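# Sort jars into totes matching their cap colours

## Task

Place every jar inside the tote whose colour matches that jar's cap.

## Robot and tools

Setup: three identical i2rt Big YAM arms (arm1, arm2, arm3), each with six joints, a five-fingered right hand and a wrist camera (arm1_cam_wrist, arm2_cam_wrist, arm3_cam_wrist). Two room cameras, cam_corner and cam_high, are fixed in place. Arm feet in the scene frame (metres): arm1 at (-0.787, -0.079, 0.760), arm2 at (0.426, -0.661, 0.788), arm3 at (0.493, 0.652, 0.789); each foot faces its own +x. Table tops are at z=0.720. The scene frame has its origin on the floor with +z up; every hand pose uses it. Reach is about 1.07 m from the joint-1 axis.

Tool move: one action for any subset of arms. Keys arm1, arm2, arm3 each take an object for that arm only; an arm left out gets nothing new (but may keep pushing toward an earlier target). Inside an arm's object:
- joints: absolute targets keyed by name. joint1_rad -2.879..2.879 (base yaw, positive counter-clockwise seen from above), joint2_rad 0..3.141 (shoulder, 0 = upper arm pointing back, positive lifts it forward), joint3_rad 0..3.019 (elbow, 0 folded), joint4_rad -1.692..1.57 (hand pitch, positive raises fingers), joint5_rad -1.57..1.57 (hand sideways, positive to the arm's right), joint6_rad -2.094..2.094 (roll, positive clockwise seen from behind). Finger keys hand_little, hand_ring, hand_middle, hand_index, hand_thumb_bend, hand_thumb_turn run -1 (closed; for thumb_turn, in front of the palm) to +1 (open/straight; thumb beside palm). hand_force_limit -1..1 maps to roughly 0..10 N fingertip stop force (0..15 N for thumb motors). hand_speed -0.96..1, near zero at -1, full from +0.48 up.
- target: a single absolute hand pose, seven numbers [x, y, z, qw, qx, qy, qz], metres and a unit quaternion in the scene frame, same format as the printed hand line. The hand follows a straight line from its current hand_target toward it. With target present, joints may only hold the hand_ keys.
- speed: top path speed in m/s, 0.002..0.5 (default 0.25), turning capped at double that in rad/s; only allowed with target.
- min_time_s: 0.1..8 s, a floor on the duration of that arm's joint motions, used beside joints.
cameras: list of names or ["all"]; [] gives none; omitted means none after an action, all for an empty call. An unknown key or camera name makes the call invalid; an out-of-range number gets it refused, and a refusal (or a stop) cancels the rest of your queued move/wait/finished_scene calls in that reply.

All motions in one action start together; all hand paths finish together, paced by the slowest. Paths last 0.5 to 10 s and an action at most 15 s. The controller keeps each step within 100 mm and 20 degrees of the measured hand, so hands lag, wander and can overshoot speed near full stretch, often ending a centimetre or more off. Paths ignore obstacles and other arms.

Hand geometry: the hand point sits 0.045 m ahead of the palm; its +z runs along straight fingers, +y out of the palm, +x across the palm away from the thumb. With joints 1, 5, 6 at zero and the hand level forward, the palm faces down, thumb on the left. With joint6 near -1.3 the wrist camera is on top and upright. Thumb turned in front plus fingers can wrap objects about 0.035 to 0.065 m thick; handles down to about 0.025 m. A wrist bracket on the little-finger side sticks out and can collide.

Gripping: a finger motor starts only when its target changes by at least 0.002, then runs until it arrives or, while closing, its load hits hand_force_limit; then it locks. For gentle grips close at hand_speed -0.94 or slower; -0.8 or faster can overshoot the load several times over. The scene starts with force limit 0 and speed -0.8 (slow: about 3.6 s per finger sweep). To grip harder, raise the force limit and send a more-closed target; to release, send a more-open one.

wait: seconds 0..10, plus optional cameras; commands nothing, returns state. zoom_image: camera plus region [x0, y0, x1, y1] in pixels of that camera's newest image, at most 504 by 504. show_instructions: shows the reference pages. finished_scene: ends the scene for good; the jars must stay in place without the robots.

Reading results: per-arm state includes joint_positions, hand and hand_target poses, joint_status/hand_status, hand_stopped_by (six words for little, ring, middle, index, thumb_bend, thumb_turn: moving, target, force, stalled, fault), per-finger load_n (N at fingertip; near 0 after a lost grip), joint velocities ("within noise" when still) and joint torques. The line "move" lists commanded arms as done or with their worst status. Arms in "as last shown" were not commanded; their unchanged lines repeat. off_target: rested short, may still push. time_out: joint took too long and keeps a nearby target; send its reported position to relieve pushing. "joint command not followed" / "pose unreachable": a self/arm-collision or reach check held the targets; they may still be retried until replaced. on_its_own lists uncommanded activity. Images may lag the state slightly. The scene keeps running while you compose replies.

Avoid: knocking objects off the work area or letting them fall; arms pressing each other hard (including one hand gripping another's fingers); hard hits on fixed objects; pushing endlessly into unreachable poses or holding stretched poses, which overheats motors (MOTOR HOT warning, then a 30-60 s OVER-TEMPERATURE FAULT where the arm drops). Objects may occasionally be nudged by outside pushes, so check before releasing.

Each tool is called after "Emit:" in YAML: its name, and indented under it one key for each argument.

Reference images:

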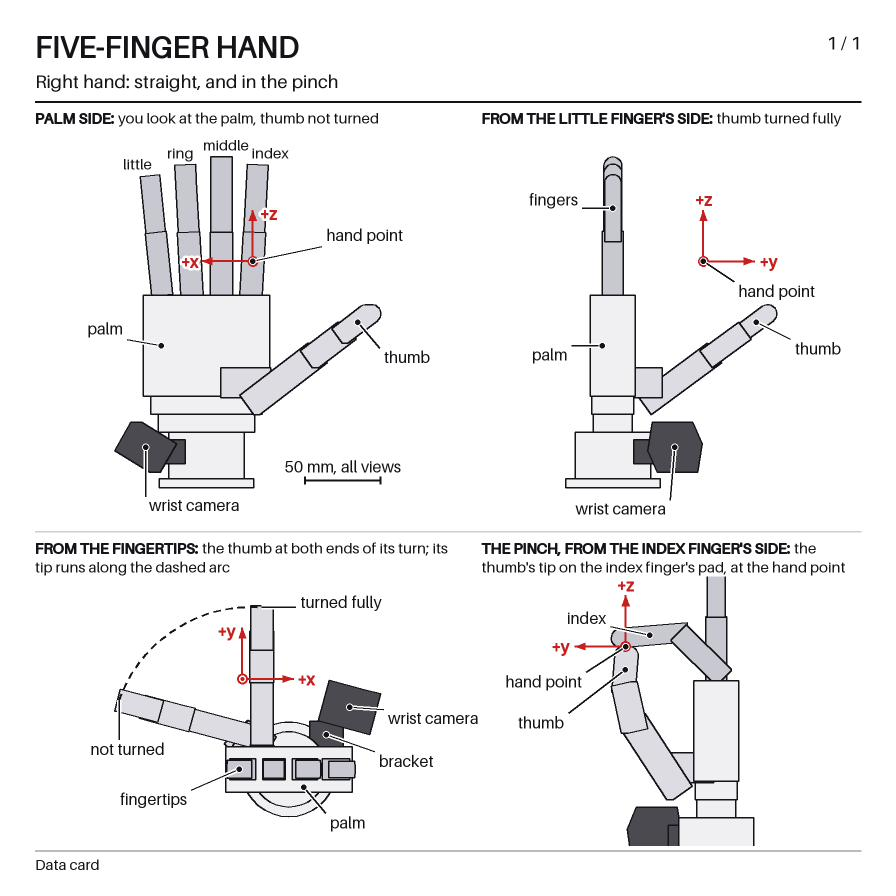

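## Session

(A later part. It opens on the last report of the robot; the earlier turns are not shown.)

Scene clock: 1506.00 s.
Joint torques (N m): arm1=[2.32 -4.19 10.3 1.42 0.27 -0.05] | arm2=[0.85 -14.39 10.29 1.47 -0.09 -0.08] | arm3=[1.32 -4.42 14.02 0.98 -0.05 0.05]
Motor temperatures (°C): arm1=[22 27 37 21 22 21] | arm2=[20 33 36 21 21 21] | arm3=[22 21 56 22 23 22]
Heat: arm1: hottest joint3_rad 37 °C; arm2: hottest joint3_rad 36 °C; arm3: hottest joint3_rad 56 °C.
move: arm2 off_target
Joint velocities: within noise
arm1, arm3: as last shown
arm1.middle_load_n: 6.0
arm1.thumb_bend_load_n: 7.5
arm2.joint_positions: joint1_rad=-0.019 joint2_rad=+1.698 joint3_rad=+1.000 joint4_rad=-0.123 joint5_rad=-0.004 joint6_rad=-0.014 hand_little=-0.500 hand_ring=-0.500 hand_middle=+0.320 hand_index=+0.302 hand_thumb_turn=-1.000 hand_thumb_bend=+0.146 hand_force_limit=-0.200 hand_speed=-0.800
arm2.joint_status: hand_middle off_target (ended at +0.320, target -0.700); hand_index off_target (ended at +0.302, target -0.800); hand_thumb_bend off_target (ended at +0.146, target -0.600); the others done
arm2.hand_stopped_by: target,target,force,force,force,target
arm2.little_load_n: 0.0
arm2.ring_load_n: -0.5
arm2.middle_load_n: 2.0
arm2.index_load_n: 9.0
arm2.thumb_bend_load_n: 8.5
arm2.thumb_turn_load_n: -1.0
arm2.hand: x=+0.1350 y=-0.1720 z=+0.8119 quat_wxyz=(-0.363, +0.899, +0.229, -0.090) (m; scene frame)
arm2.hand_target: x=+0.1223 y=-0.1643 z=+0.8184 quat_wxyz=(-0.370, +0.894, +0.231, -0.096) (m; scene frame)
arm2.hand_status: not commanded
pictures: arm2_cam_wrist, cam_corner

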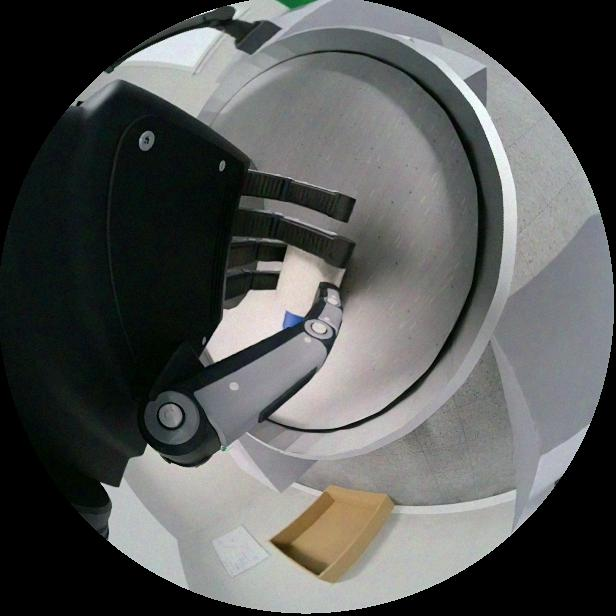

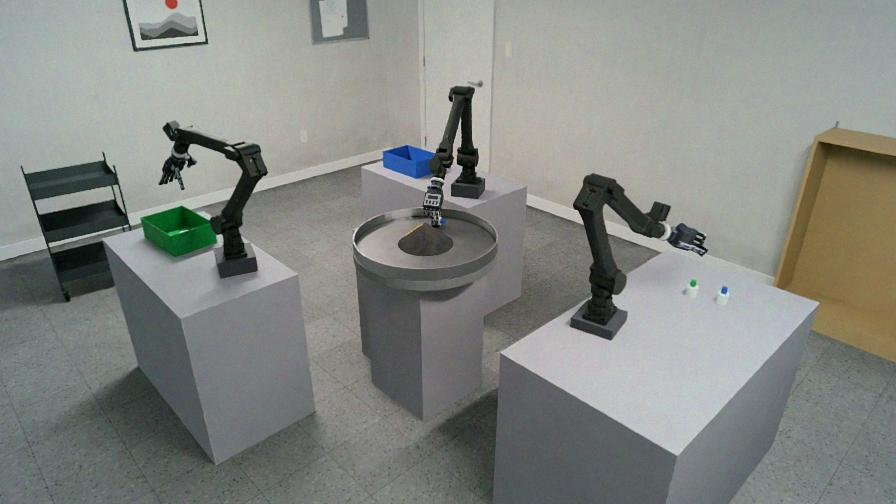

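Emit:
move:
  arm2: {"target": [0.14, -0.18, 0.90, 0.3705, -0.8944, -0.2313, 0.0958], "speed": 0.06}
  cameras: ["arm2_cam_wrist"]

Emit:
zoom_image:
  camera: "arm2_cam_wrist"
  region: [180, 150, 430, 400]

Scene clock: 1512.40 s.
Joint torques (N m): arm1=[2.32 -4.19 10.3 1.43 0.27 -0.05] | arm2=[-0.44 -16.5 13.45 1.07 -0.21 -0.18] | arm3=[1.32 -4.48 13.96 0.9 -0.05 0.04]
Motor temperatures (°C): arm1=[22 27 38 21 22 21] | arm2=[20 32 37 21 21 21] | arm3=[22 21 56 22 23 22]
Heat: arm1: hottest joint3_rad 38 °C; arm2: hottest joint3_rad 37 °C; arm3: hottest joint3_rad 56 °C.
move: arm2 off_target
Joint velocities: within noise
arm1, arm3: as last shown
arm2.joint_positions: joint1_rad=-0.019 joint2_rad=+1.562 joint3_rad=+1.004 joint4_rad=-0.322 joint5_rad=-0.012 joint6_rad=-0.015 hand_little=-0.500 hand_ring=-0.500 hand_middle=+0.320 hand_index=+0.302 hand_thumb_turn=-1.000 hand_thumb_bend=+0.146 hand_force_limit=-0.200 hand_speed=-0.800
arm2.joint_status: not commanded
arm2.hand_stopped_by: target,target,force,force,force,target
arm2.little_load_n: 0.0
arm2.ring_load_n: 0.0
arm2.middle_load_n: 2.0
arm2.index_load_n: 9.5
arm2.thumb_bend_load_n: 9.0
arm2.thumb_turn_load_n: -0.5
arm2.hand: x=+0.1500 y=-0.2032 z=+0.8592 quat_wxyz=(-0.335, +0.909, +0.233, -0.087) (m; scene frame)
arm2.hand_target: x=+0.1410 y=-0.1819 z=+0.9003 quat_wxyz=(-0.371, +0.894, +0.231, -0.096) (m; scene frame)
arm2.hand_status: off_target (0.048 m and 4.5 deg from the pose sent, 0.089 m and 1.2 deg at the start)
pictures: arm2_cam_wrist

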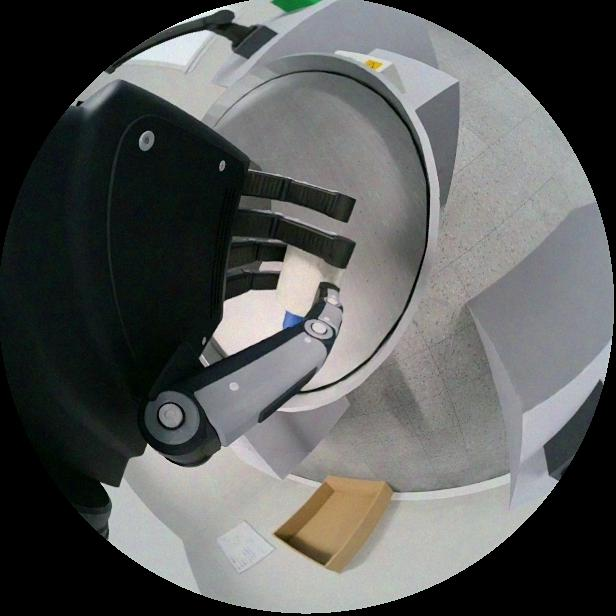

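Scaled by 2.016 from the camera's 616x616 image, which has a finer 880x880 frame.

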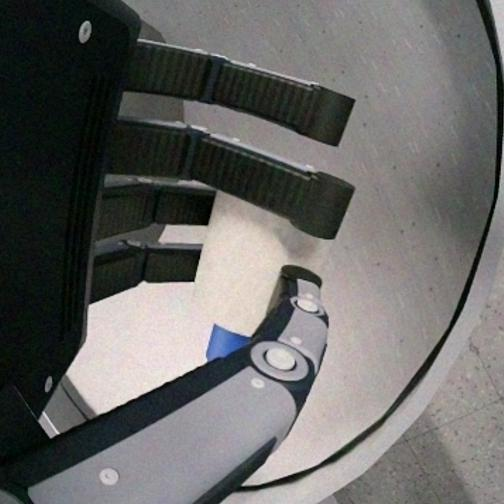

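Emit:
move:
  arm2: {"target": [0.19, -0.27, 1.1, 0.3705, -0.8944, -0.2313, 0.0958], "speed": 0.15}
  cameras: []

Emit:
move:
  arm2: {"joints": {"joint1_rad": -2.12, "joint2_rad": 0.85, "joint3_rad": 1.0, "joint4_rad": -0.95, "joint5_rad": 0, "joint6_rad": 0}, "min_time_s": 5}
  cameras: ["arm2_cam_wrist", "cam_high"]

Scene clock: 1525.33 s.
Joint torques (N m): arm1=[2.37 -4.19 10.3 1.43 0.27 -0.05] | arm2=[-0.85 -10.46 15.34 1.01 -0.21 -0.19] | arm3=[1.14 -4.6 14.06 0.88 -0.02 0.04]
Motor temperatures (°C): arm1=[22 27 39 21 22 21] | arm2=[20 32 38 21 21 21] | arm3=[22 21 56 22 23 22]
Heat: arm1: hottest joint3_rad 39 °C; arm2: hottest joint3_rad 38 °C; arm3: hottest joint3_rad 56 °C.
move: arm2 off_target
Joint velocities: within noise
arm1, arm3: as last shown
arm1.middle_load_n: 6.5
arm1.thumb_bend_load_n: 7.0
arm2.joint_positions: joint1_rad=-0.019 joint2_rad=+1.181 joint3_rad=+1.192 joint4_rad=-0.881 joint5_rad=-0.015 joint6_rad=-0.018 hand_little=-0.500 hand_ring=-0.500 hand_middle=+0.320 hand_index=+0.302 hand_thumb_turn=-1.000 hand_thumb_bend=+0.146 hand_force_limit=-0.200 hand_speed=-0.800
arm2.joint_status: not commanded
arm2.hand_stopped_by: target,target,force,force,force,target
arm2.little_load_n: 0.0
arm2.ring_load_n: -0.5
arm2.middle_load_n: 2.0
arm2.index_load_n: 9.0
arm2.thumb_bend_load_n: 9.0
arm2.thumb_turn_load_n: -1.0
arm2.hand: x=+0.1916 y=-0.2818 z=+1.0625 quat_wxyz=(-0.340, +0.907, +0.234, -0.090) (m; scene frame)
arm2.hand_target: x=+0.1907 y=-0.2716 z=+1.0997 quat_wxyz=(-0.371, +0.894, +0.231, -0.096) (m; scene frame)
arm2.hand_status: off_target (0.039 m and 3.9 deg from the pose sent, 0.253 m and 4.5 deg at the start)
pictures: none
No camera images: "cameras" was empty.

Scene clock: 1530.77 s.
Joint torques (N m): arm1=[2.37 -4.13 10.3 1.44 0.27 -0.04] | arm2=[-1.03 -6.48 9.51 1.1 0.01 -0.05] | arm3=[0.97 -4.78 13.97 0.83 -0.05 0.03]
Motor temperatures (°C): arm1=[22 27 39 21 22 21] | arm2=[20 32 39 21 21 21] | arm3=[22 21 56 22 23 22]
Heat: arm1: hottest joint3_rad 39 °C; arm2: hottest joint3_rad 39 °C; arm3: hottest joint3_rad 56 °C.
move: arm2 done
Joint velocities: within noise
arm1, arm3: as last shown
arm1.middle_load_n: 6.0
arm2.joint_positions: joint1_rad=-2.109 joint2_rad=+0.868 joint3_rad=+1.000 joint4_rad=-0.943 joint5_rad=-0.002 joint6_rad=-0.008 hand_little=-0.500 hand_ring=-0.500 hand_middle=+0.320 hand_index=+0.302 hand_thumb_turn=-1.000 hand_thumb_bend=+0.147 hand_force_limit=-0.200 hand_speed=-0.800
arm2.joint_status: all done
arm2.hand_stopped_by: target,target,force,force,force,target
arm2.little_load_n: 0.0
arm2.ring_load_n: -0.5
arm2.middle_load_n: 2.5
arm2.index_load_n: 9.0
arm2.thumb_bend_load_n: 9.0
arm2.thumb_turn_load_n: -1.0
arm2.hand: x=+0.7781 y=-0.6464 z=+1.0617 quat_wxyz=(-0.258, +0.648, -0.668, +0.259) (m; scene frame)
arm2.hand_target: x=+0.7743 y=-0.6500 z=+1.0667 quat_wxyz=(-0.260, +0.640, -0.673, +0.264) (m; scene frame)
arm2.hand_status: not commanded
pictures: arm2_cam_wrist, cam_high

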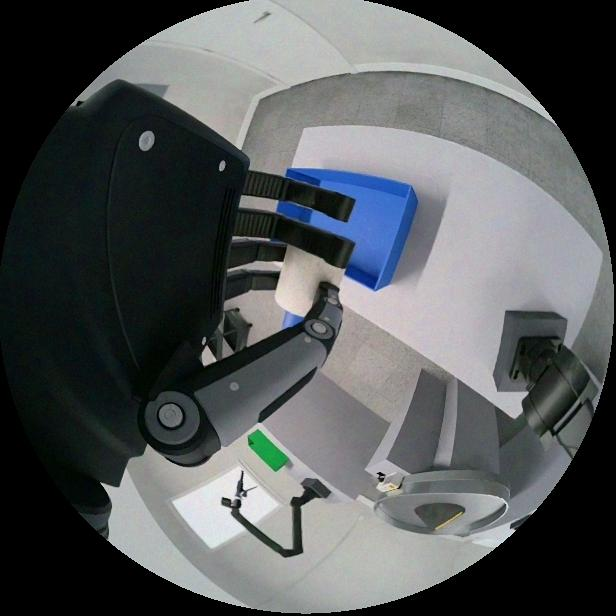

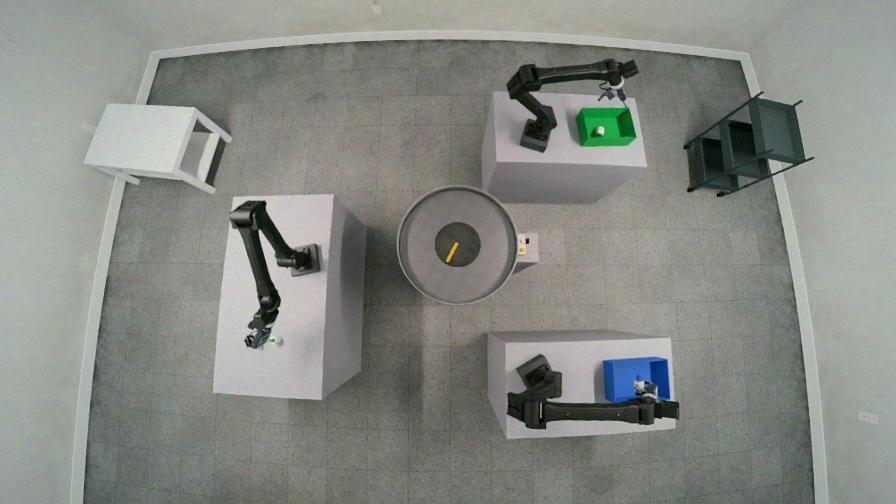

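Emit:
move:
  arm2: {"target": [0.885, -0.675, 0.92, 0.2706, -0.6533, 0.6533, -0.2706], "speed": 0.2}
  cameras: ["arm2_cam_wrist"]

Emit:
move:
  arm2: {"target": [0.885, -0.675, 0.79, 0.2706, -0.6533, 0.6533, -0.2706], "speed": 0.1}
  cameras: ["arm2_cam_wrist", "cam_corner", "cam_high"]

Scene clock: 1536.70 s.
Joint torques (N m): arm1=[2.37 -4.19 10.3 1.42 0.27 -0.05] | arm2=[-1.08 -9.17 9.4 2.17 -0.25 -0.18] | arm3=[0.67 -4.89 14.04 1.05 -0.02 0.04]
Motor temperatures (°C): arm1=[22 27 40 21 22 21] | arm2=[20 32 39 21 21 21] | arm3=[22 21 56 22 23 22]
Heat: arm1: hottest joint3_rad 40 °C; arm2: hottest joint3_rad 39 °C; arm3: hottest joint3_rad 56 °C.
move: arm2 done
Joint velocities: within noise
arm1, arm3: as last shown
arm2.joint_positions: joint1_rad=-2.174 joint2_rad=+1.215 joint3_rad=+0.835 joint4_rad=-0.420 joint5_rad=-0.066 joint6_rad=-0.080 hand_little=-0.500 hand_ring=-0.500 hand_middle=+0.320 hand_index=+0.302 hand_thumb_turn=-1.000 hand_thumb_bend=+0.147 hand_force_limit=-0.200 hand_speed=-0.800
arm2.joint_status: not commanded
arm2.hand_stopped_by: target,target,force,force,force,target
arm2.little_load_n: 0.0
arm2.ring_load_n: 0.0
arm2.middle_load_n: 2.0
arm2.index_load_n: 9.0
arm2.thumb_bend_load_n: 9.0
arm2.thumb_turn_load_n: -1.0
arm2.hand: x=+0.8781 y=-0.6694 z=+0.9162 quat_wxyz=(-0.265, +0.657, -0.656, +0.261) (m; scene frame)
arm2.hand_target: x=+0.8847 y=-0.6751 z=+0.9201 quat_wxyz=(-0.270, +0.653, -0.653, +0.271) (m; scene frame)
arm2.hand_status: done (0.010 m and 1.3 deg from the pose sent, 0.180 m and 2.7 deg at the start)
pictures: arm2_cam_wrist

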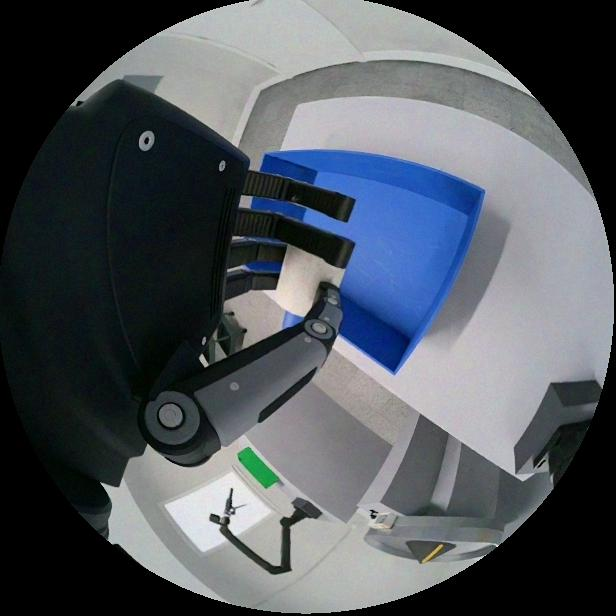

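Scene clock: 1538.77 s.
Joint torques (N m): arm1=[2.37 -4.25 10.32 1.43 0.28 -0.05] | arm2=[-1.08 -10.29 6.86 2.18 -0.25 -0.19] | arm3=[0.73 -4.84 13.97 0.8 -0.05 0.04]
Motor temperatures (°C): arm1=[22 27 40 21 22 21] | arm2=[20 32 39 21 21 21] | arm3=[22 21 56 22 23 22]
Heat: arm1: hottest joint3_rad 40 °C; arm2: hottest joint3_rad 39 °C; arm3: hottest joint3_rad 56 °C.
move: arm2 done
Joint velocities: within noise
arm1, arm3: as last shown
arm2.joint_positions: joint1_rad=-2.177 joint2_rad=+1.453 joint3_rad=+0.653 joint4_rad=+0.009 joint5_rad=-0.070 joint6_rad=-0.083 hand_little=-0.500 hand_ring=-0.500 hand_middle=+0.320 hand_index=+0.302 hand_thumb_turn=-1.000 hand_thumb_bend=+0.147 hand_force_limit=-0.200 hand_speed=-0.800
arm2.joint_status: not commanded
arm2.hand_stopped_by: target,target,force,force,force,target
arm2.little_load_n: 0.0
arm2.ring_load_n: -0.5
arm2.middle_load_n: 2.0
arm2.index_load_n: 9.0
arm2.thumb_bend_load_n: 9.0
arm2.thumb_turn_load_n: -1.0
arm2.hand: x=+0.8811 y=-0.6692 z=+0.7903 quat_wxyz=(-0.268, +0.656, -0.654, +0.264) (m; scene frame)
arm2.hand_target: x=+0.8850 y=-0.6751 z=+0.7902 quat_wxyz=(-0.270, +0.653, -0.653, +0.271) (m; scene frame)
arm2.hand_status: done (0.007 m and 0.9 deg from the pose sent, 0.127 m and 1.3 deg at the start)
pictures: arm2_cam_wrist, cam_corner, cam_high

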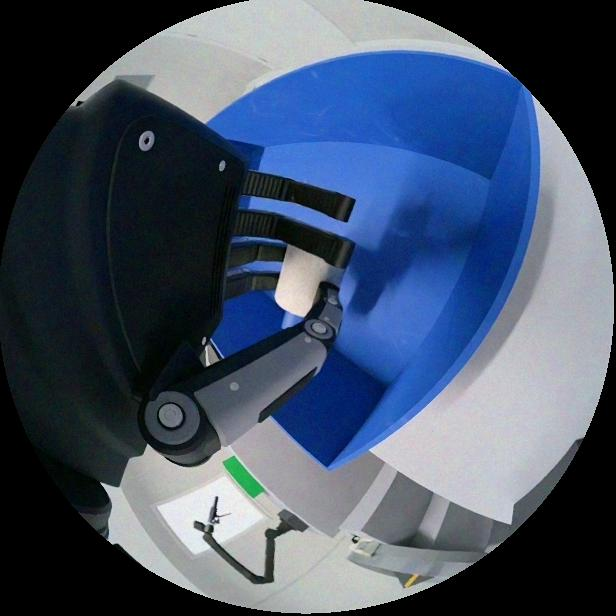

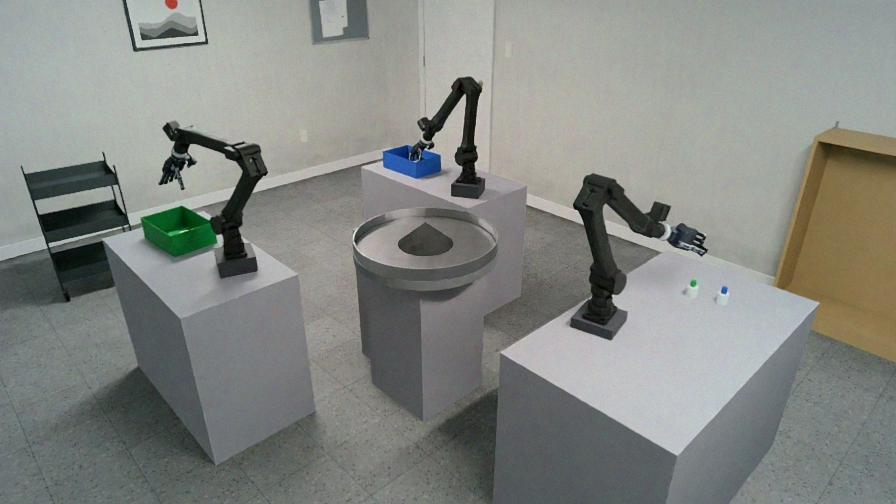

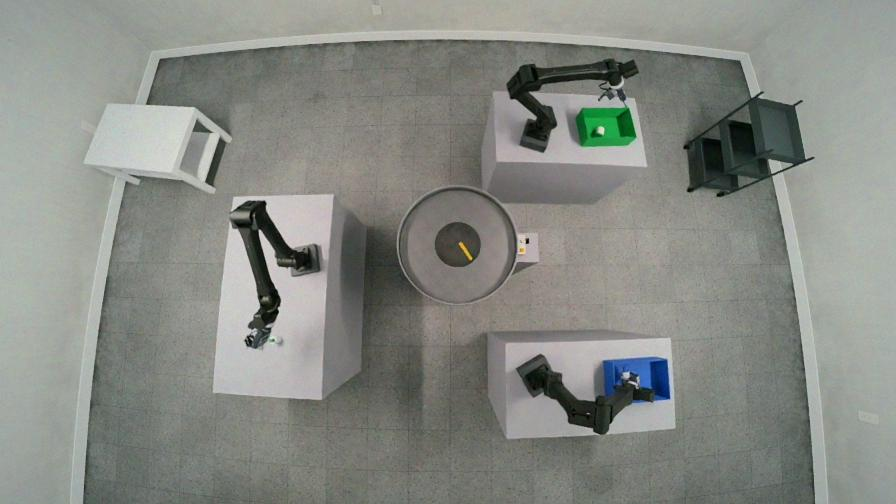

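Emit:
move:
  arm2: {"target": [0.885, -0.675, 0.768, 0.2706, -0.6533, 0.6533, -0.2706], "speed": 0.06}
  arm1: {"joints": {"hand_little": 1, "hand_ring": 1, "hand_middle": 1, "hand_index": 1, "hand_thumb_bend": 1, "hand_speed": -0.2}}
  cameras: []

Emit:
move:
  arm2: {"joints": {"hand_little": 1, "hand_ring": 1, "hand_middle": 1, "hand_index": 1, "hand_thumb_bend": 1, "hand_speed": -0.6}}
  cameras: ["arm2_cam_wrist", "arm1_cam_wrist"]

Emit:
zoom_image:
  camera: "arm1_cam_wrist"
  region: [200, 200, 400, 400]

Scene clock: 1545.80 s.
Joint torques (N m): arm1=[2.37 -4.25 10.32 1.44 0.25 -0.04] | arm2=[-1.08 -10.58 6.26 2.17 -0.25 -0.19] | arm3=[1.79 -4.19 13.94 0.85 -0.05 0.03]
Motor temperatures (°C): arm1=[22 27 41 21 22 21] | arm2=[20 32 39 21 21 21] | arm3=[22 21 56 22 23 22]
Heat: arm1: hottest joint3_rad 41 °C; arm2: hottest joint3_rad 39 °C; arm3: hottest joint3_rad 56 °C.
move: arm1 done; arm2 done
Joint velocities: within noise
arm1.joint_positions: joint1_rad=-1.798 joint2_rad=+1.081 joint3_rad=+0.466 joint4_rad=+0.273 joint5_rad=+0.496 joint6_rad=-1.434 hand_little=+1.000 hand_ring=+1.000 hand_middle=+1.000 hand_index=+1.000 hand_thumb_turn=-1.000 hand_thumb_bend=+1.000 hand_force_limit=-0.300 hand_speed=-0.200
arm1.joint_status: all done
arm1.hand_stopped_by: target,target,target,target,target,target
arm1.little_load_n: 0.0
arm1.ring_load_n: 0.0
arm1.middle_load_n: 0.0
arm1.index_load_n: 0.0
arm1.thumb_bend_load_n: 0.0
arm1.thumb_turn_load_n: 0.5
arm1.hand: x=-0.9350 y=-0.4851 z=+0.9280 quat_wxyz=(+0.522, +0.408, -0.692, +0.285) (m; scene frame)
arm1.hand_target: x=-0.9298 y=-0.4991 z=+0.9501 quat_wxyz=(+0.527, +0.397, -0.687, +0.305) (m; scene frame)
arm1.hand_status: not commanded
arm2.joint_positions: joint1_rad=-2.178 joint2_rad=+1.511 joint3_rad=+0.635 joint4_rad=+0.087 joint5_rad=-0.070 joint6_rad=-0.084 hand_little=-0.500 hand_ring=-0.500 hand_middle=+0.320 hand_index=+0.302 hand_thumb_turn=-1.000 hand_thumb_bend=+0.147 hand_force_limit=-0.200 hand_speed=-0.800
arm2.joint_status: not commanded
arm2.hand_stopped_by: target,target,force,force,force,target
arm2.little_load_n: 0.0
arm2.ring_load_n: -0.5
arm2.middle_load_n: 2.0
arm2.index_load_n: 9.0
arm2.thumb_bend_load_n: 9.0
arm2.thumb_turn_load_n: -1.0
arm2.hand: x=+0.8820 y=-0.6693 z=+0.7692 quat_wxyz=(-0.269, +0.656, -0.654, +0.265) (m; scene frame)
arm2.hand_target: x=+0.8850 y=-0.6751 z=+0.7682 quat_wxyz=(-0.270, +0.653, -0.653, +0.271) (m; scene frame)
arm2.hand_status: done (0.007 m and 0.7 deg from the pose sent, 0.023 m and 0.9 deg at the start)
arm3.joint_positions: joint1_rad=+2.042 joint2_rad=+0.861 joint3_rad=+0.873 joint4_rad=-0.869 joint5_rad=-0.024 joint6_rad=-0.036 hand_little=+1.000 hand_ring=+1.000 hand_middle=+1.000 hand_index=+1.000 hand_thumb_turn=-1.000 hand_thumb_bend=+1.000 hand_force_limit=-0.300 hand_speed=-0.600
arm3.joint_status: not commanded
arm3.hand_stopped_by: target,target,target,target,target,target
arm3.little_load_n: 0.0
arm3.ring_load_n: 0.0
arm3.middle_load_n: -0.5
arm3.index_load_n: 0.0
arm3.thumb_bend_load_n: 0.0
arm3.thumb_turn_load_n: 0.0
arm3.hand: x=+0.8184 y=+0.7355 z=+1.0174 quat_wxyz=(-0.275, +0.724, -0.591, +0.225) (m; scene frame)
arm3.hand_target: x=+0.8288 y=+0.7397 z=+1.0497 quat_wxyz=(-0.297, +0.715, -0.585, +0.242) (m; scene frame)
arm3.hand_status: not commanded
pictures: none
No camera images: "cameras" was empty.

Scene clock: 1547.80 s.
Joint torques (N m): arm1=[2.32 -4.19 10.32 1.44 0.24 -0.04] | arm2=[-1.08 -10.52 6.28 2.13 -0.23 -0.18] | arm3=[1.32 -4.84 13.94 0.76 -0.02 0.05]
Motor temperatures (°C): arm1=[22 27 41 21 22 21] | arm2=[20 32 39 21 21 21] | arm3=[22 21 56 22 23 22]
Heat: arm1: hottest joint3_rad 41 °C; arm2: hottest joint3_rad 39 °C; arm3: hottest joint3_rad 56 °C.
move: arm2 done
Joint velocities: within noise
arm1, arm3: as last shown
arm1.little_load_n: -0.5
arm2.joint_positions: joint1_rad=-2.178 joint2_rad=+1.511 joint3_rad=+0.635 joint4_rad=+0.089 joint5_rad=-0.071 joint6_rad=-0.084 hand_little=+1.000 hand_ring=+1.000 hand_middle=+1.000 hand_index=+1.000 hand_thumb_turn=-1.000 hand_thumb_bend=+1.000 hand_force_limit=-0.200 hand_speed=-0.600
arm2.joint_status: all done
arm2.hand_stopped_by: target,target,target,target,target,target
arm2.little_load_n: 0.0
arm2.ring_load_n: 0.0
arm2.middle_load_n: 0.0
arm2.index_load_n: 0.0
arm2.thumb_bend_load_n: 0.0
arm2.thumb_turn_load_n: 0.0
arm2.hand: x=+0.8823 y=-0.6692 z=+0.7694 quat_wxyz=(-0.269, +0.656, -0.654, +0.265) (m; scene frame)
arm2.hand_target: x=+0.8850 y=-0.6750 z=+0.7682 quat_wxyz=(-0.271, +0.653, -0.653, +0.271) (m; scene frame)
arm2.hand_status: not commanded
arm3.middle_load_n: 0.0
pictures: arm1_cam_wrist, arm2_cam_wrist

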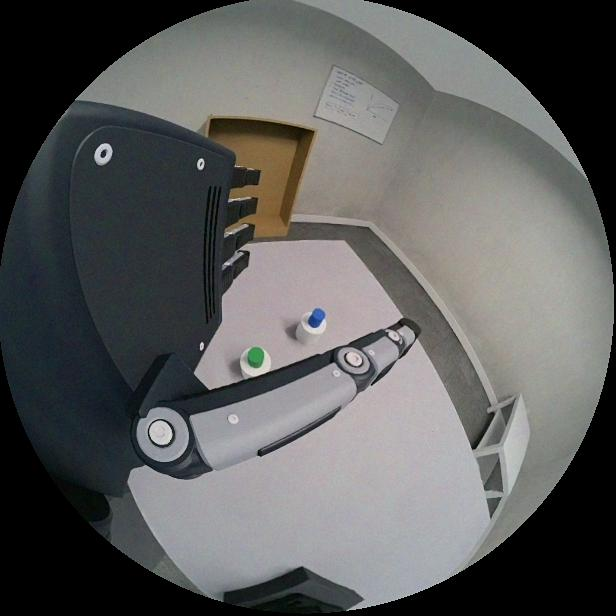

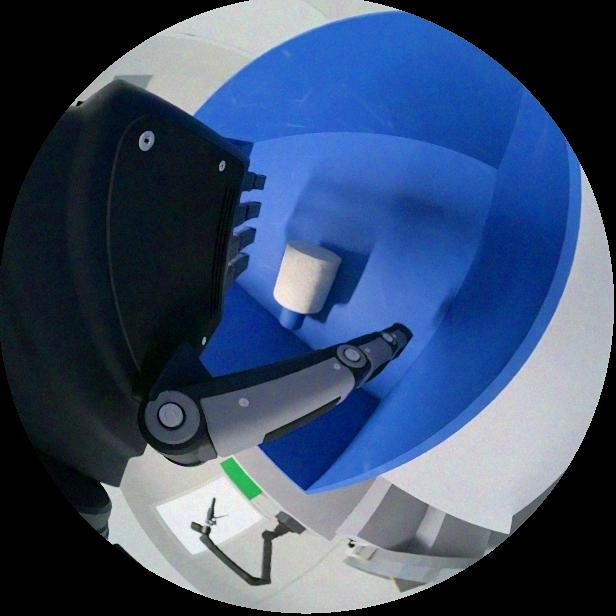

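Scaled by 2.520 from the camera's 616x616 image, which has a finer 880x880 frame.

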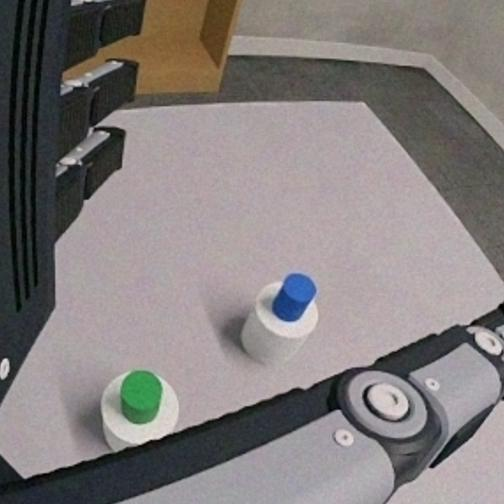

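Emit:
move:
  arm3: {"joints": {"joint1_rad": -0.28, "joint2_rad": 0.85, "joint3_rad": 1.0, "joint4_rad": -0.95, "joint5_rad": 0, "joint6_rad": 0, "hand_little": 0, "hand_ring": 0}, "min_time_s": 5}
  arm2: {"target": [0.82, -0.66, 1.05, 0.2706, -0.6533, 0.6533, -0.2706], "speed": 0.2}
  arm1: {"target": [-0.915, -0.49, 0.79, 0.4967, 0.4096, -0.7094, 0.2868], "speed": 0.12}
  cameras: ["arm1_cam_wrist", "cam_high"]

Emit:
zoom_image:
  camera: "arm1_cam_wrist"
  region: [180, 200, 380, 400]

Scene clock: 1578.47 s.
Joint torques (N m): arm1=[2.32 -4.66 3.67 2.35 0.3 -0.04] | arm2=[0.91 -6.95 15.16 1.03 0.04 -0.05] | arm3=[-0.15 -5.83 14.17 0.75 -0.08 0.04]
Motor temperatures (°C): arm1=[22 27 41 21 22 21] | arm2=[20 31 37 21 21 21] | arm3=[22 21 58 22 23 22]
Heat: arm1: hottest joint3_rad 41 °C; arm2: hottest joint3_rad 37 °C; arm3: hottest joint3_rad 58 °C.
move: arm1 done; arm2 off_target; arm3 done
Joint velocities: within noise
arm1.joint_positions: joint1_rad=-1.759 joint2_rad=+1.537 joint3_rad=+0.367 joint4_rad=+0.772 joint5_rad=+0.517 joint6_rad=-1.371 hand_little=+1.000 hand_ring=+1.000 hand_middle=+1.000 hand_index=+1.000 hand_thumb_turn=-1.000 hand_thumb_bend=+1.000 hand_force_limit=-0.300 hand_speed=-0.200
arm1.joint_status: not commanded
arm1.hand_stopped_by: target,target,target,target,target,target
arm1.little_load_n: 0.0
arm1.ring_load_n: 0.0
arm1.middle_load_n: 0.0
arm1.index_load_n: 0.0
arm1.thumb_bend_load_n: 0.0
arm1.thumb_turn_load_n: 0.0
arm1.hand: x=-0.9201 y=-0.4916 z=+0.7981 quat_wxyz=(+0.502, +0.408, -0.708, +0.285) (m; scene frame)
arm1.hand_target: x=-0.9150 y=-0.4898 z=+0.7902 quat_wxyz=(+0.497, +0.410, -0.709, +0.287) (m; scene frame)
arm1.hand_status: done (0.010 m and 0.7 deg from the pose sent, 0.140 m and 3.5 deg at the start)
arm2.joint_positions: joint1_rad=-2.168 joint2_rad=+0.965 joint3_rad=+0.943 joint4_rad=-0.813 joint5_rad=-0.054 joint6_rad=-0.074 hand_little=+1.000 hand_ring=+1.000 hand_middle=+1.000 hand_index=+1.000 hand_thumb_turn=-1.000 hand_thumb_bend=+1.000 hand_force_limit=-0.200 hand_speed=-0.600
arm2.joint_status: not commanded
arm2.hand_stopped_by: target,target,target,target,target,target
arm2.little_load_n: 0.0
arm2.ring_load_n: 0.0
arm2.middle_load_n: 0.0
arm2.index_load_n: 0.0
arm2.thumb_bend_load_n: 0.0
arm2.thumb_turn_load_n: 0.0
arm2.hand: x=+0.8069 y=-0.6632 z=+1.0166 quat_wxyz=(-0.252, +0.659, -0.662, +0.251) (m; scene frame)
arm2.hand_target: x=+0.8186 y=-0.6600 z=+1.0497 quat_wxyz=(-0.271, +0.653, -0.653, +0.271) (m; scene frame)
arm2.hand_status: off_target (0.036 m and 3.3 deg from the pose sent, 0.288 m and 0.7 deg at the start)
arm3.joint_positions: joint1_rad=-0.273 joint2_rad=+0.861 joint3_rad=+0.938 joint4_rad=-0.944 joint5_rad=-0.001 joint6_rad=-0.008 hand_little=+0.000 hand_ring=+0.000 hand_middle=+1.000 hand_index=+1.000 hand_thumb_turn=-1.000 hand_thumb_bend=+1.000 hand_force_limit=-0.300 hand_speed=-0.600
arm3.joint_status: all done
arm3.hand_stopped_by: target,target,target,target,target,target
arm3.little_load_n: 0.0
arm3.ring_load_n: 0.0
arm3.middle_load_n: 0.0
arm3.index_load_n: 0.0
arm3.thumb_bend_load_n: 0.0
arm3.thumb_turn_load_n: 0.0
arm3.hand: x=+0.3298 y=+0.3545 z=+1.0322 quat_wxyz=(+0.096, -0.270, -0.902, +0.325) (m; scene frame)
arm3.hand_target: x=+0.3223 y=+0.3475 z=+1.0670 quat_wxyz=(+0.106, -0.273, -0.888, +0.355) (m; scene frame)
arm3.hand_status: not commanded
pictures: arm1_cam_wrist, cam_high

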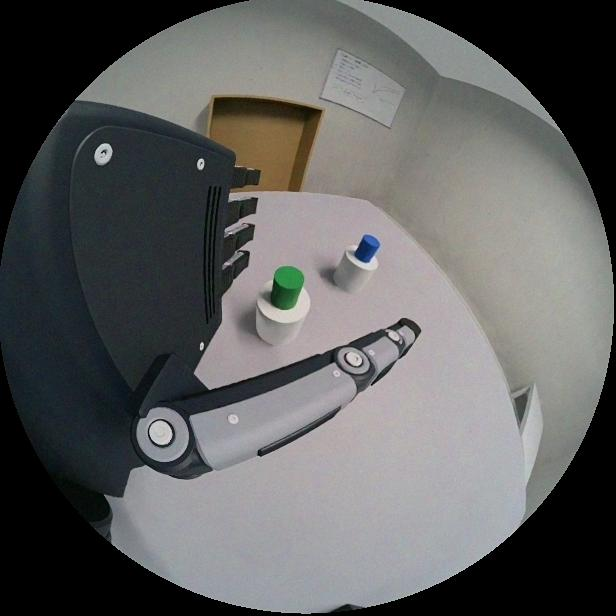

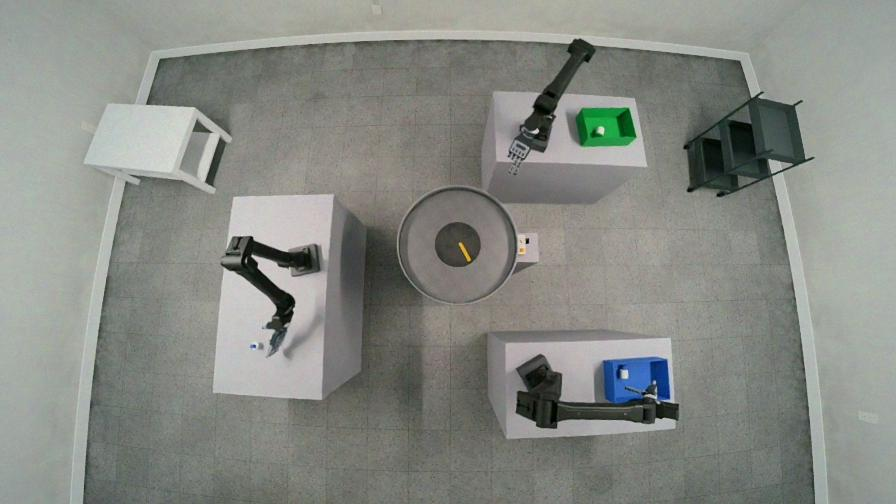

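Scaled by 2.520 from the camera's 616x616 image, which has a finer 880x880 frame.

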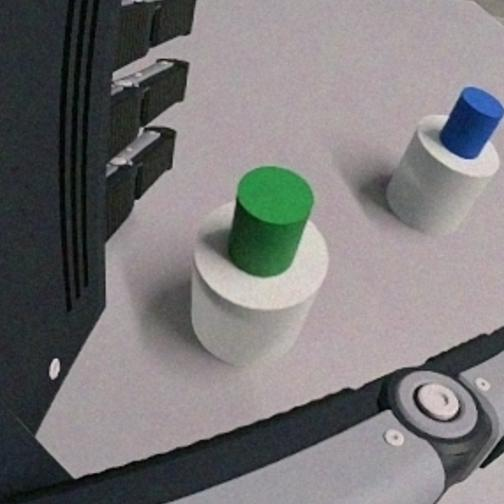

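Emit:
move:
  arm1: {"target": [-0.940, -0.510, 0.745, 0.5682, 0.3774, -0.6536, 0.3281], "speed": 0.07}
  arm3: {"target": [0.158, 0.16, 0.92, -0.1214, 0.2931, 0.8761, -0.3629], "speed": 0.2}
  cameras: []

Emit:
move:
  arm1: {"target": [-0.940, -0.510, 0.736, 0.5682, 0.3774, -0.6536, 0.3281], "speed": 0.05}
  arm3: {"target": [0.158, 0.16, 0.82, -0.1214, 0.2931, 0.8761, -0.3629], "speed": 0.12}
  cameras: ["arm1_cam_wrist", "arm3_cam_wrist"]

Emit:
zoom_image:
  camera: "arm1_cam_wrist"
  region: [200, 200, 400, 400]

Scene clock: 1594.27 s.
Joint torques (N m): arm1=[0.15 -6.42 1.68 2.07 -0.05 -0.29] | arm2=[0.97 -6.95 15.16 1.02 0.04 -0.05] | arm3=[-0.62 -13.8 12.93 1.68 -0.05 -0.02]
Motor temperatures (°C): arm1=[22 26 38 21 22 21] | arm2=[20 31 39 21 21 21] | arm3=[22 21 62 22 23 22]
Heat: arm1: hottest joint3_rad 38 °C; arm2: hottest joint3_rad 39 °C; arm3: hottest joint3_rad 62 °C.
move: arm1 off_target; arm3 off_target
Joint velocities: within noise
arm1.joint_positions: joint1_rad=-1.789 joint2_rad=+2.021 joint3_rad=+0.386 joint4_rad=+1.486 joint5_rad=+0.500 joint6_rad=-1.477 hand_little=+1.000 hand_ring=+1.000 hand_middle=+1.000 hand_index=+1.000 hand_thumb_turn=-1.000 hand_thumb_bend=+1.000 hand_force_limit=-0.300 hand_speed=-0.200
arm1.joint_status: not commanded
arm1.hand_stopped_by: target,target,target,target,target,target
arm1.little_load_n: 0.0
arm1.ring_load_n: 0.0
arm1.middle_load_n: 0.0
arm1.index_load_n: 0.0
arm1.thumb_bend_load_n: 0.0
arm1.thumb_turn_load_n: 0.0
arm1.hand: x=-0.9337 y=-0.5107 z=+0.7539 quat_wxyz=(+0.567, +0.373, -0.652, +0.339) (m; scene frame)
arm1.hand_target: x=-0.9398 y=-0.5097 z=+0.7452 quat_wxyz=(+0.568, +0.377, -0.654, +0.328) (m; scene frame)
arm1.hand_status: off_target (0.011 m and 1.4 deg from the pose sent, 0.060 m and 11.5 deg at the start)
arm2: as last shown
arm3.joint_positions: joint1_rad=-0.326 joint2_rad=+1.545 joint3_rad=+1.127 joint4_rad=-0.410 joint5_rad=+0.001 joint6_rad=-0.008 hand_little=+0.000 hand_ring=+0.000 hand_middle=+1.000 hand_index=+1.000 hand_thumb_turn=-1.000 hand_thumb_bend=+1.000 hand_force_limit=-0.300 hand_speed=-0.600
arm3.joint_status: not commanded
arm3.hand_stopped_by: target,target,target,target,target,target
arm3.little_load_n: 0.0
arm3.ring_load_n: 0.0
arm3.middle_load_n: 0.0
arm3.index_load_n: 0.0
arm3.thumb_bend_load_n: 0.0
arm3.thumb_turn_load_n: 0.0
arm3.hand: x=+0.1775 y=+0.1794 z=+0.8990 quat_wxyz=(+0.112, -0.292, -0.887, +0.339) (m; scene frame)
arm3.hand_target: x=+0.1589 y=+0.1617 z=+0.9208 quat_wxyz=(+0.122, -0.293, -0.876, +0.363) (m; scene frame)
arm3.hand_status: off_target (0.035 m and 3.2 deg from the pose sent, 0.283 m and 6.6 deg at the start)
pictures: none
No camera images: "cameras" was empty.

Scene clock: 1595.90 s.
Joint torques (N m): arm1=[0.21 -5.89 1.44 1.65 -0.05 -0.28] | arm2=[0.97 -6.95 15.16 1.06 0.04 -0.05] | arm3=[-0.62 -14.97 7.24 1.68 -0.08 0]
Motor temperatures (°C): arm1=[22 26 38 21 22 21] | arm2=[20 31 39 21 21 21] | arm3=[22 21 62 22 23 22]
Heat: arm1: hottest joint3_rad 38 °C; arm2: hottest joint3_rad 39 °C; arm3: hottest joint3_rad 62 °C.
move: arm1 off_target; arm3 done
Joint velocities: within noise
arm1.joint_positions: joint1_rad=-1.789 joint2_rad=+2.055 joint3_rad=+0.394 joint4_rad=+1.533 joint5_rad=+0.500 joint6_rad=-1.479 hand_little=+1.000 hand_ring=+1.000 hand_middle=+1.000 hand_index=+1.000 hand_thumb_turn=-1.000 hand_thumb_bend=+1.000 hand_force_limit=-0.300 hand_speed=-0.200
arm1.joint_status: not commanded
arm1.hand_stopped_by: target,target,target,target,target,target
arm1.little_load_n: 0.0
arm1.ring_load_n: 0.0
arm1.middle_load_n: 0.0
arm1.index_load_n: -0.5
arm1.thumb_bend_load_n: 0.0
arm1.thumb_turn_load_n: 0.5
arm1.hand: x=-0.9341 y=-0.5129 z=+0.7516 quat_wxyz=(+0.571, +0.367, -0.648, +0.346) (m; scene frame)
arm1.hand_target: x=-0.9397 y=-0.5095 z=+0.7364 quat_wxyz=(+0.568, +0.377, -0.654, +0.328) (m; scene frame)
arm1.hand_status: off_target (0.017 m and 2.5 deg from the pose sent, 0.019 m and 1.4 deg at the start)
arm2: as last shown
arm3.joint_positions: joint1_rad=-0.326 joint2_rad=+1.685 joint3_rad=+1.063 joint4_rad=-0.147 joint5_rad=+0.001 joint6_rad=-0.008 hand_little=+0.000 hand_ring=+0.000 hand_middle=+1.000 hand_index=+1.000 hand_thumb_turn=-1.000 hand_thumb_bend=+1.000 hand_force_limit=-0.300 hand_speed=-0.600
arm3.joint_status: not commanded
arm3.hand_stopped_by: target,target,target,target,target,target
arm3.little_load_n: 0.0
arm3.ring_load_n: 0.0
arm3.middle_load_n: 0.0
arm3.index_load_n: 0.0
arm3.thumb_bend_load_n: -0.5
arm3.thumb_turn_load_n: 0.0
arm3.hand: x=+0.1617 y=+0.1576 z=+0.8277 quat_wxyz=(+0.121, -0.288, -0.877, +0.365) (m; scene frame)
arm3.hand_target: x=+0.1581 y=+0.1602 z=+0.8200 quat_wxyz=(+0.121, -0.293, -0.876, +0.363) (m; scene frame)
arm3.hand_status: done (0.009 m and 0.6 deg from the pose sent, 0.084 m and 3.2 deg at the start)
pictures: arm1_cam_wrist, arm3_cam_wrist

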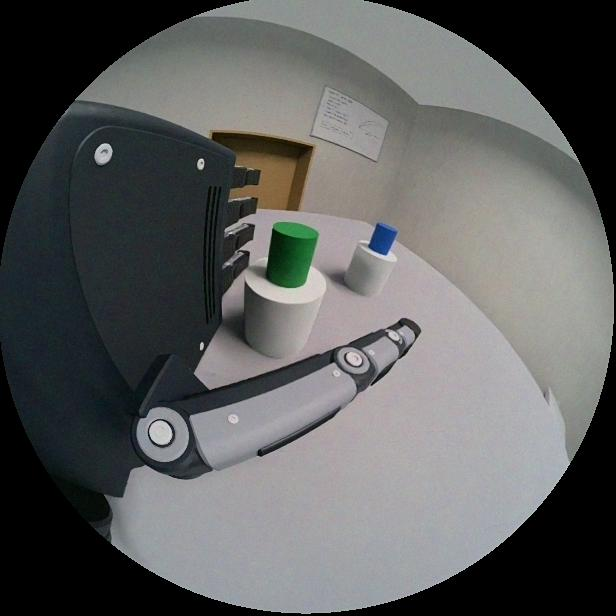

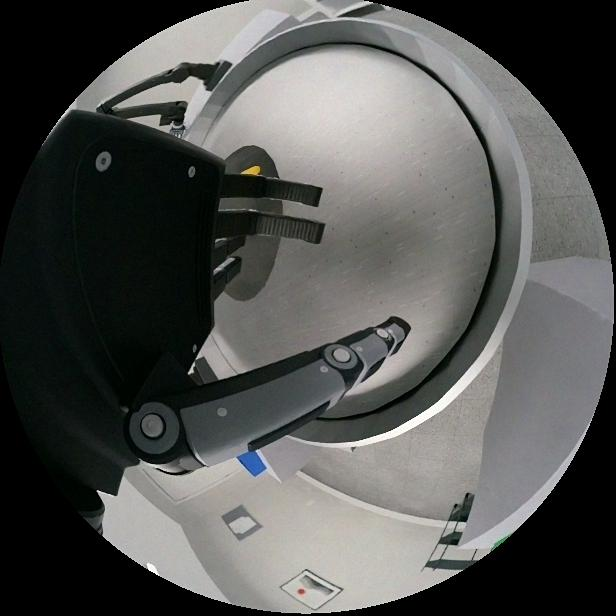

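Scaled by 2.520 from the camera's 616x616 image, which has a finer 880x880 frame.

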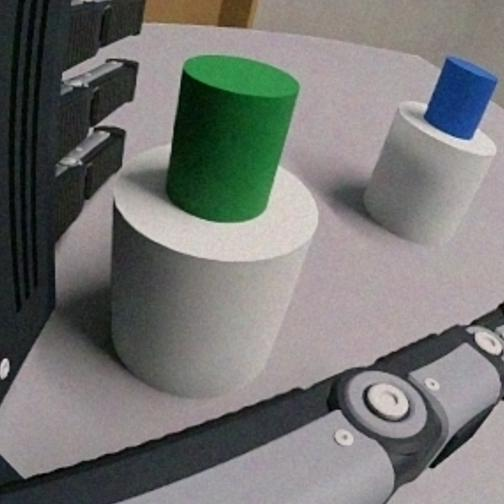

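Emit:
move:
  arm1: {"joints": {"hand_little": -0.7, "hand_ring": -0.7, "hand_middle": -0.7, "hand_index": -0.8, "hand_thumb_bend": -0.6, "hand_force_limit": -0.3, "hand_speed": -0.85}}
  arm3: {"target": [0.158, 0.16, 0.813, -0.1214, 0.2931, 0.8761, -0.3629], "speed": 0.05}
  cameras: ["arm1_cam_wrist"]

Emit:
zoom_image:
  camera: "arm1_cam_wrist"
  region: [200, 200, 400, 400]

Scene clock: 1609.37 s.
Joint torques (N m): arm1=[0.38 -7.3 0.72 1.61 0.15 -0.3] | arm2=[0.97 -7 15.17 1.03 0.04 -0.05] | arm3=[0.21 -14.74 6.89 1.69 -0.04 -0.04]
Motor temperatures (°C): arm1=[22 26 36 21 22 21] | arm2=[20 31 41 21 21 21] | arm3=[22 22 58 22 23 22]
Heat: arm1: hottest joint3_rad 36 °C; arm2: hottest joint3_rad 41 °C; arm3: hottest joint3_rad 58 °C.
move: arm1 off_target; arm3 moving
Joint velocities: within noise
arm1.joint_positions: joint1_rad=-1.791 joint2_rad=+2.070 joint3_rad=+0.404 joint4_rad=+1.533 joint5_rad=+0.494 joint6_rad=-1.479 hand_little=-0.700 hand_ring=-0.700 hand_middle=-0.305 hand_index=-0.402 hand_thumb_turn=-1.000 hand_thumb_bend=+0.316 hand_force_limit=-0.300 hand_speed=-0.850
arm1.joint_status: hand_middle off_target (ended at -0.305, target -0.700); hand_index off_target (ended at -0.402, target -0.800); hand_thumb_bend off_target (ended at +0.316, target -0.600); the others done
arm1.hand_stopped_by: target,target,force,force,force,target
arm1.little_load_n: 0.0
arm1.ring_load_n: 0.0
arm1.middle_load_n: 3.5
arm1.index_load_n: 5.0
arm1.thumb_bend_load_n: 8.0
arm1.thumb_turn_load_n: 0.5
arm1.hand: x=-0.9340 y=-0.5155 z=+0.7469 quat_wxyz=(+0.569, +0.370, -0.648, +0.345) (m; scene frame)
arm1.hand_target: x=-0.9398 y=-0.5094 z=+0.7364 quat_wxyz=(+0.568, +0.377, -0.654, +0.328) (m; scene frame)
arm1.hand_status: not commanded
arm2: as last shown
arm3.joint_positions: joint1_rad=-0.326 joint2_rad=+1.690 joint3_rad=+1.063 joint4_rad=-0.129 joint5_rad=+0.001 joint6_rad=-0.008 hand_little=+0.000 hand_ring=+0.000 hand_middle=+1.000 hand_index=+1.000 hand_thumb_turn=-1.000 hand_thumb_bend=+1.000 hand_force_limit=-0.300 hand_speed=-0.600
arm3.joint_status: not commanded
arm3.hand_stopped_by: target,target,target,target,target,target
arm3.little_load_n: 0.0
arm3.ring_load_n: 0.0
arm3.middle_load_n: 0.0
arm3.index_load_n: 0.0
arm3.thumb_bend_load_n: 0.0
arm3.thumb_turn_load_n: 0.0
arm3.hand: x=+0.1595 y=+0.1546 z=+0.8273 quat_wxyz=(+0.122, -0.287, -0.875, +0.371) (m; scene frame)
arm3.hand_target: x=+0.1582 y=+0.1603 z=+0.8132 quat_wxyz=(+0.121, -0.293, -0.876, +0.363) (m; scene frame)
arm3.hand_status: moving (0.015 m and 1.1 deg from the pose sent, 0.015 m and 0.6 deg at the start)
pictures: arm1_cam_wrist

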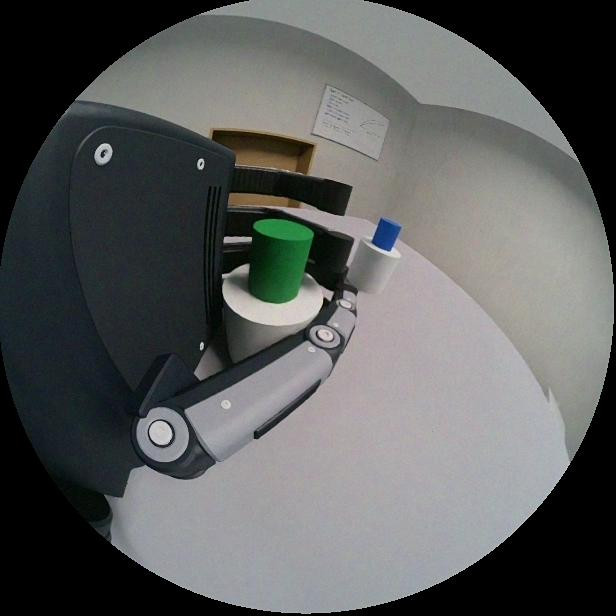

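Scaled by 2.520 from the camera's 616x616 image, which has a finer 880x880 frame.

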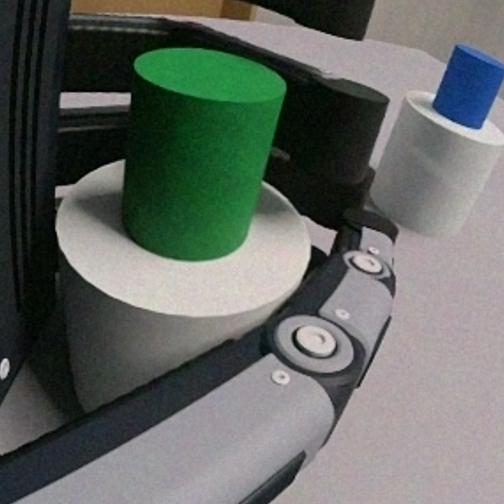

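Emit:
move:
  arm1: {"joints": {"hand_speed": -0.5, "hand_index": 1, "hand_middle": 1, "hand_ring": 1, "hand_little": 1, "hand_thumb_bend": 1}}
  cameras: ["arm1_cam_wrist"]

Emit:
zoom_image:
  camera: "arm1_cam_wrist"
  region: [160, 150, 460, 450]

Scene clock: 1647.27 s.
Joint torques (N m): arm1=[1.49 -7.36 0.76 1.1 -0.45 -0.11] | arm2=[0.97 -6.95 15.16 1.01 0.04 -0.05] | arm3=[-0.15 -14.62 6.8 1.58 -0.07 -0.02]
Motor temperatures (°C): arm1=[22 27 33 21 22 21] | arm2=[20 30 44 21 21 21] | arm3=[22 24 51 22 23 22]
Heat: arm1: hottest joint3_rad 33 °C; arm2: hottest joint3_rad 44 °C; arm3: hottest joint3_rad 51 °C.
move: arm1 done
Joint velocities: within noise
arm1.joint_positions: joint1_rad=-1.805 joint2_rad=+2.070 joint3_rad=+0.404 joint4_rad=+1.548 joint5_rad=+0.510 joint6_rad=-1.497 hand_little=+1.000 hand_ring=+1.000 hand_middle=+1.000 hand_index=+0.999 hand_thumb_turn=-1.000 hand_thumb_bend=+1.000 hand_force_limit=-0.300 hand_speed=-0.500
arm1.joint_status: all done
arm1.hand_stopped_by: target,target,target,target,target,target
arm1.little_load_n: 0.0
arm1.ring_load_n: 0.0
arm1.middle_load_n: 0.0
arm1.index_load_n: -4.5
arm1.thumb_bend_load_n: 0.0
arm1.thumb_turn_load_n: 0.5
arm1.hand: x=-0.9428 y=-0.5118 z=+0.7514 quat_wxyz=(+0.581, +0.362, -0.647, +0.336) (m; scene frame)
arm1.hand_target: x=-0.9397 y=-0.5094 z=+0.7364 quat_wxyz=(+0.568, +0.377, -0.654, +0.328) (m; scene frame)
arm1.hand_status: not commanded
arm2, arm3: as last shown
arm2.middle_load_n: 0.5
pictures: arm1_cam_wrist

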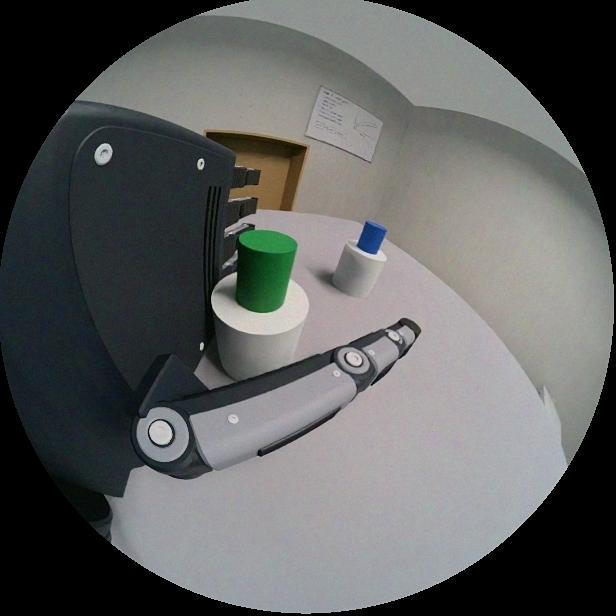

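Scaled by 1.680 from the camera's 616x616 image, which has a finer 880x880 frame.

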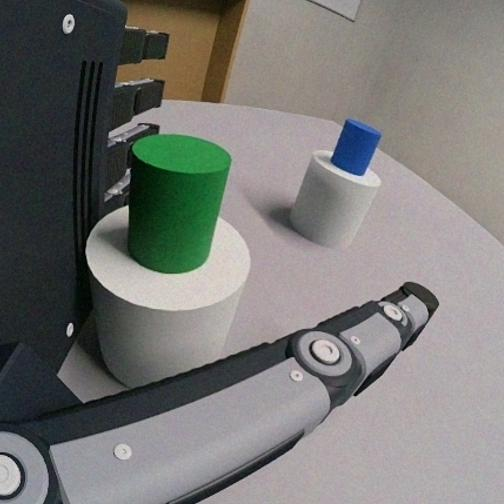

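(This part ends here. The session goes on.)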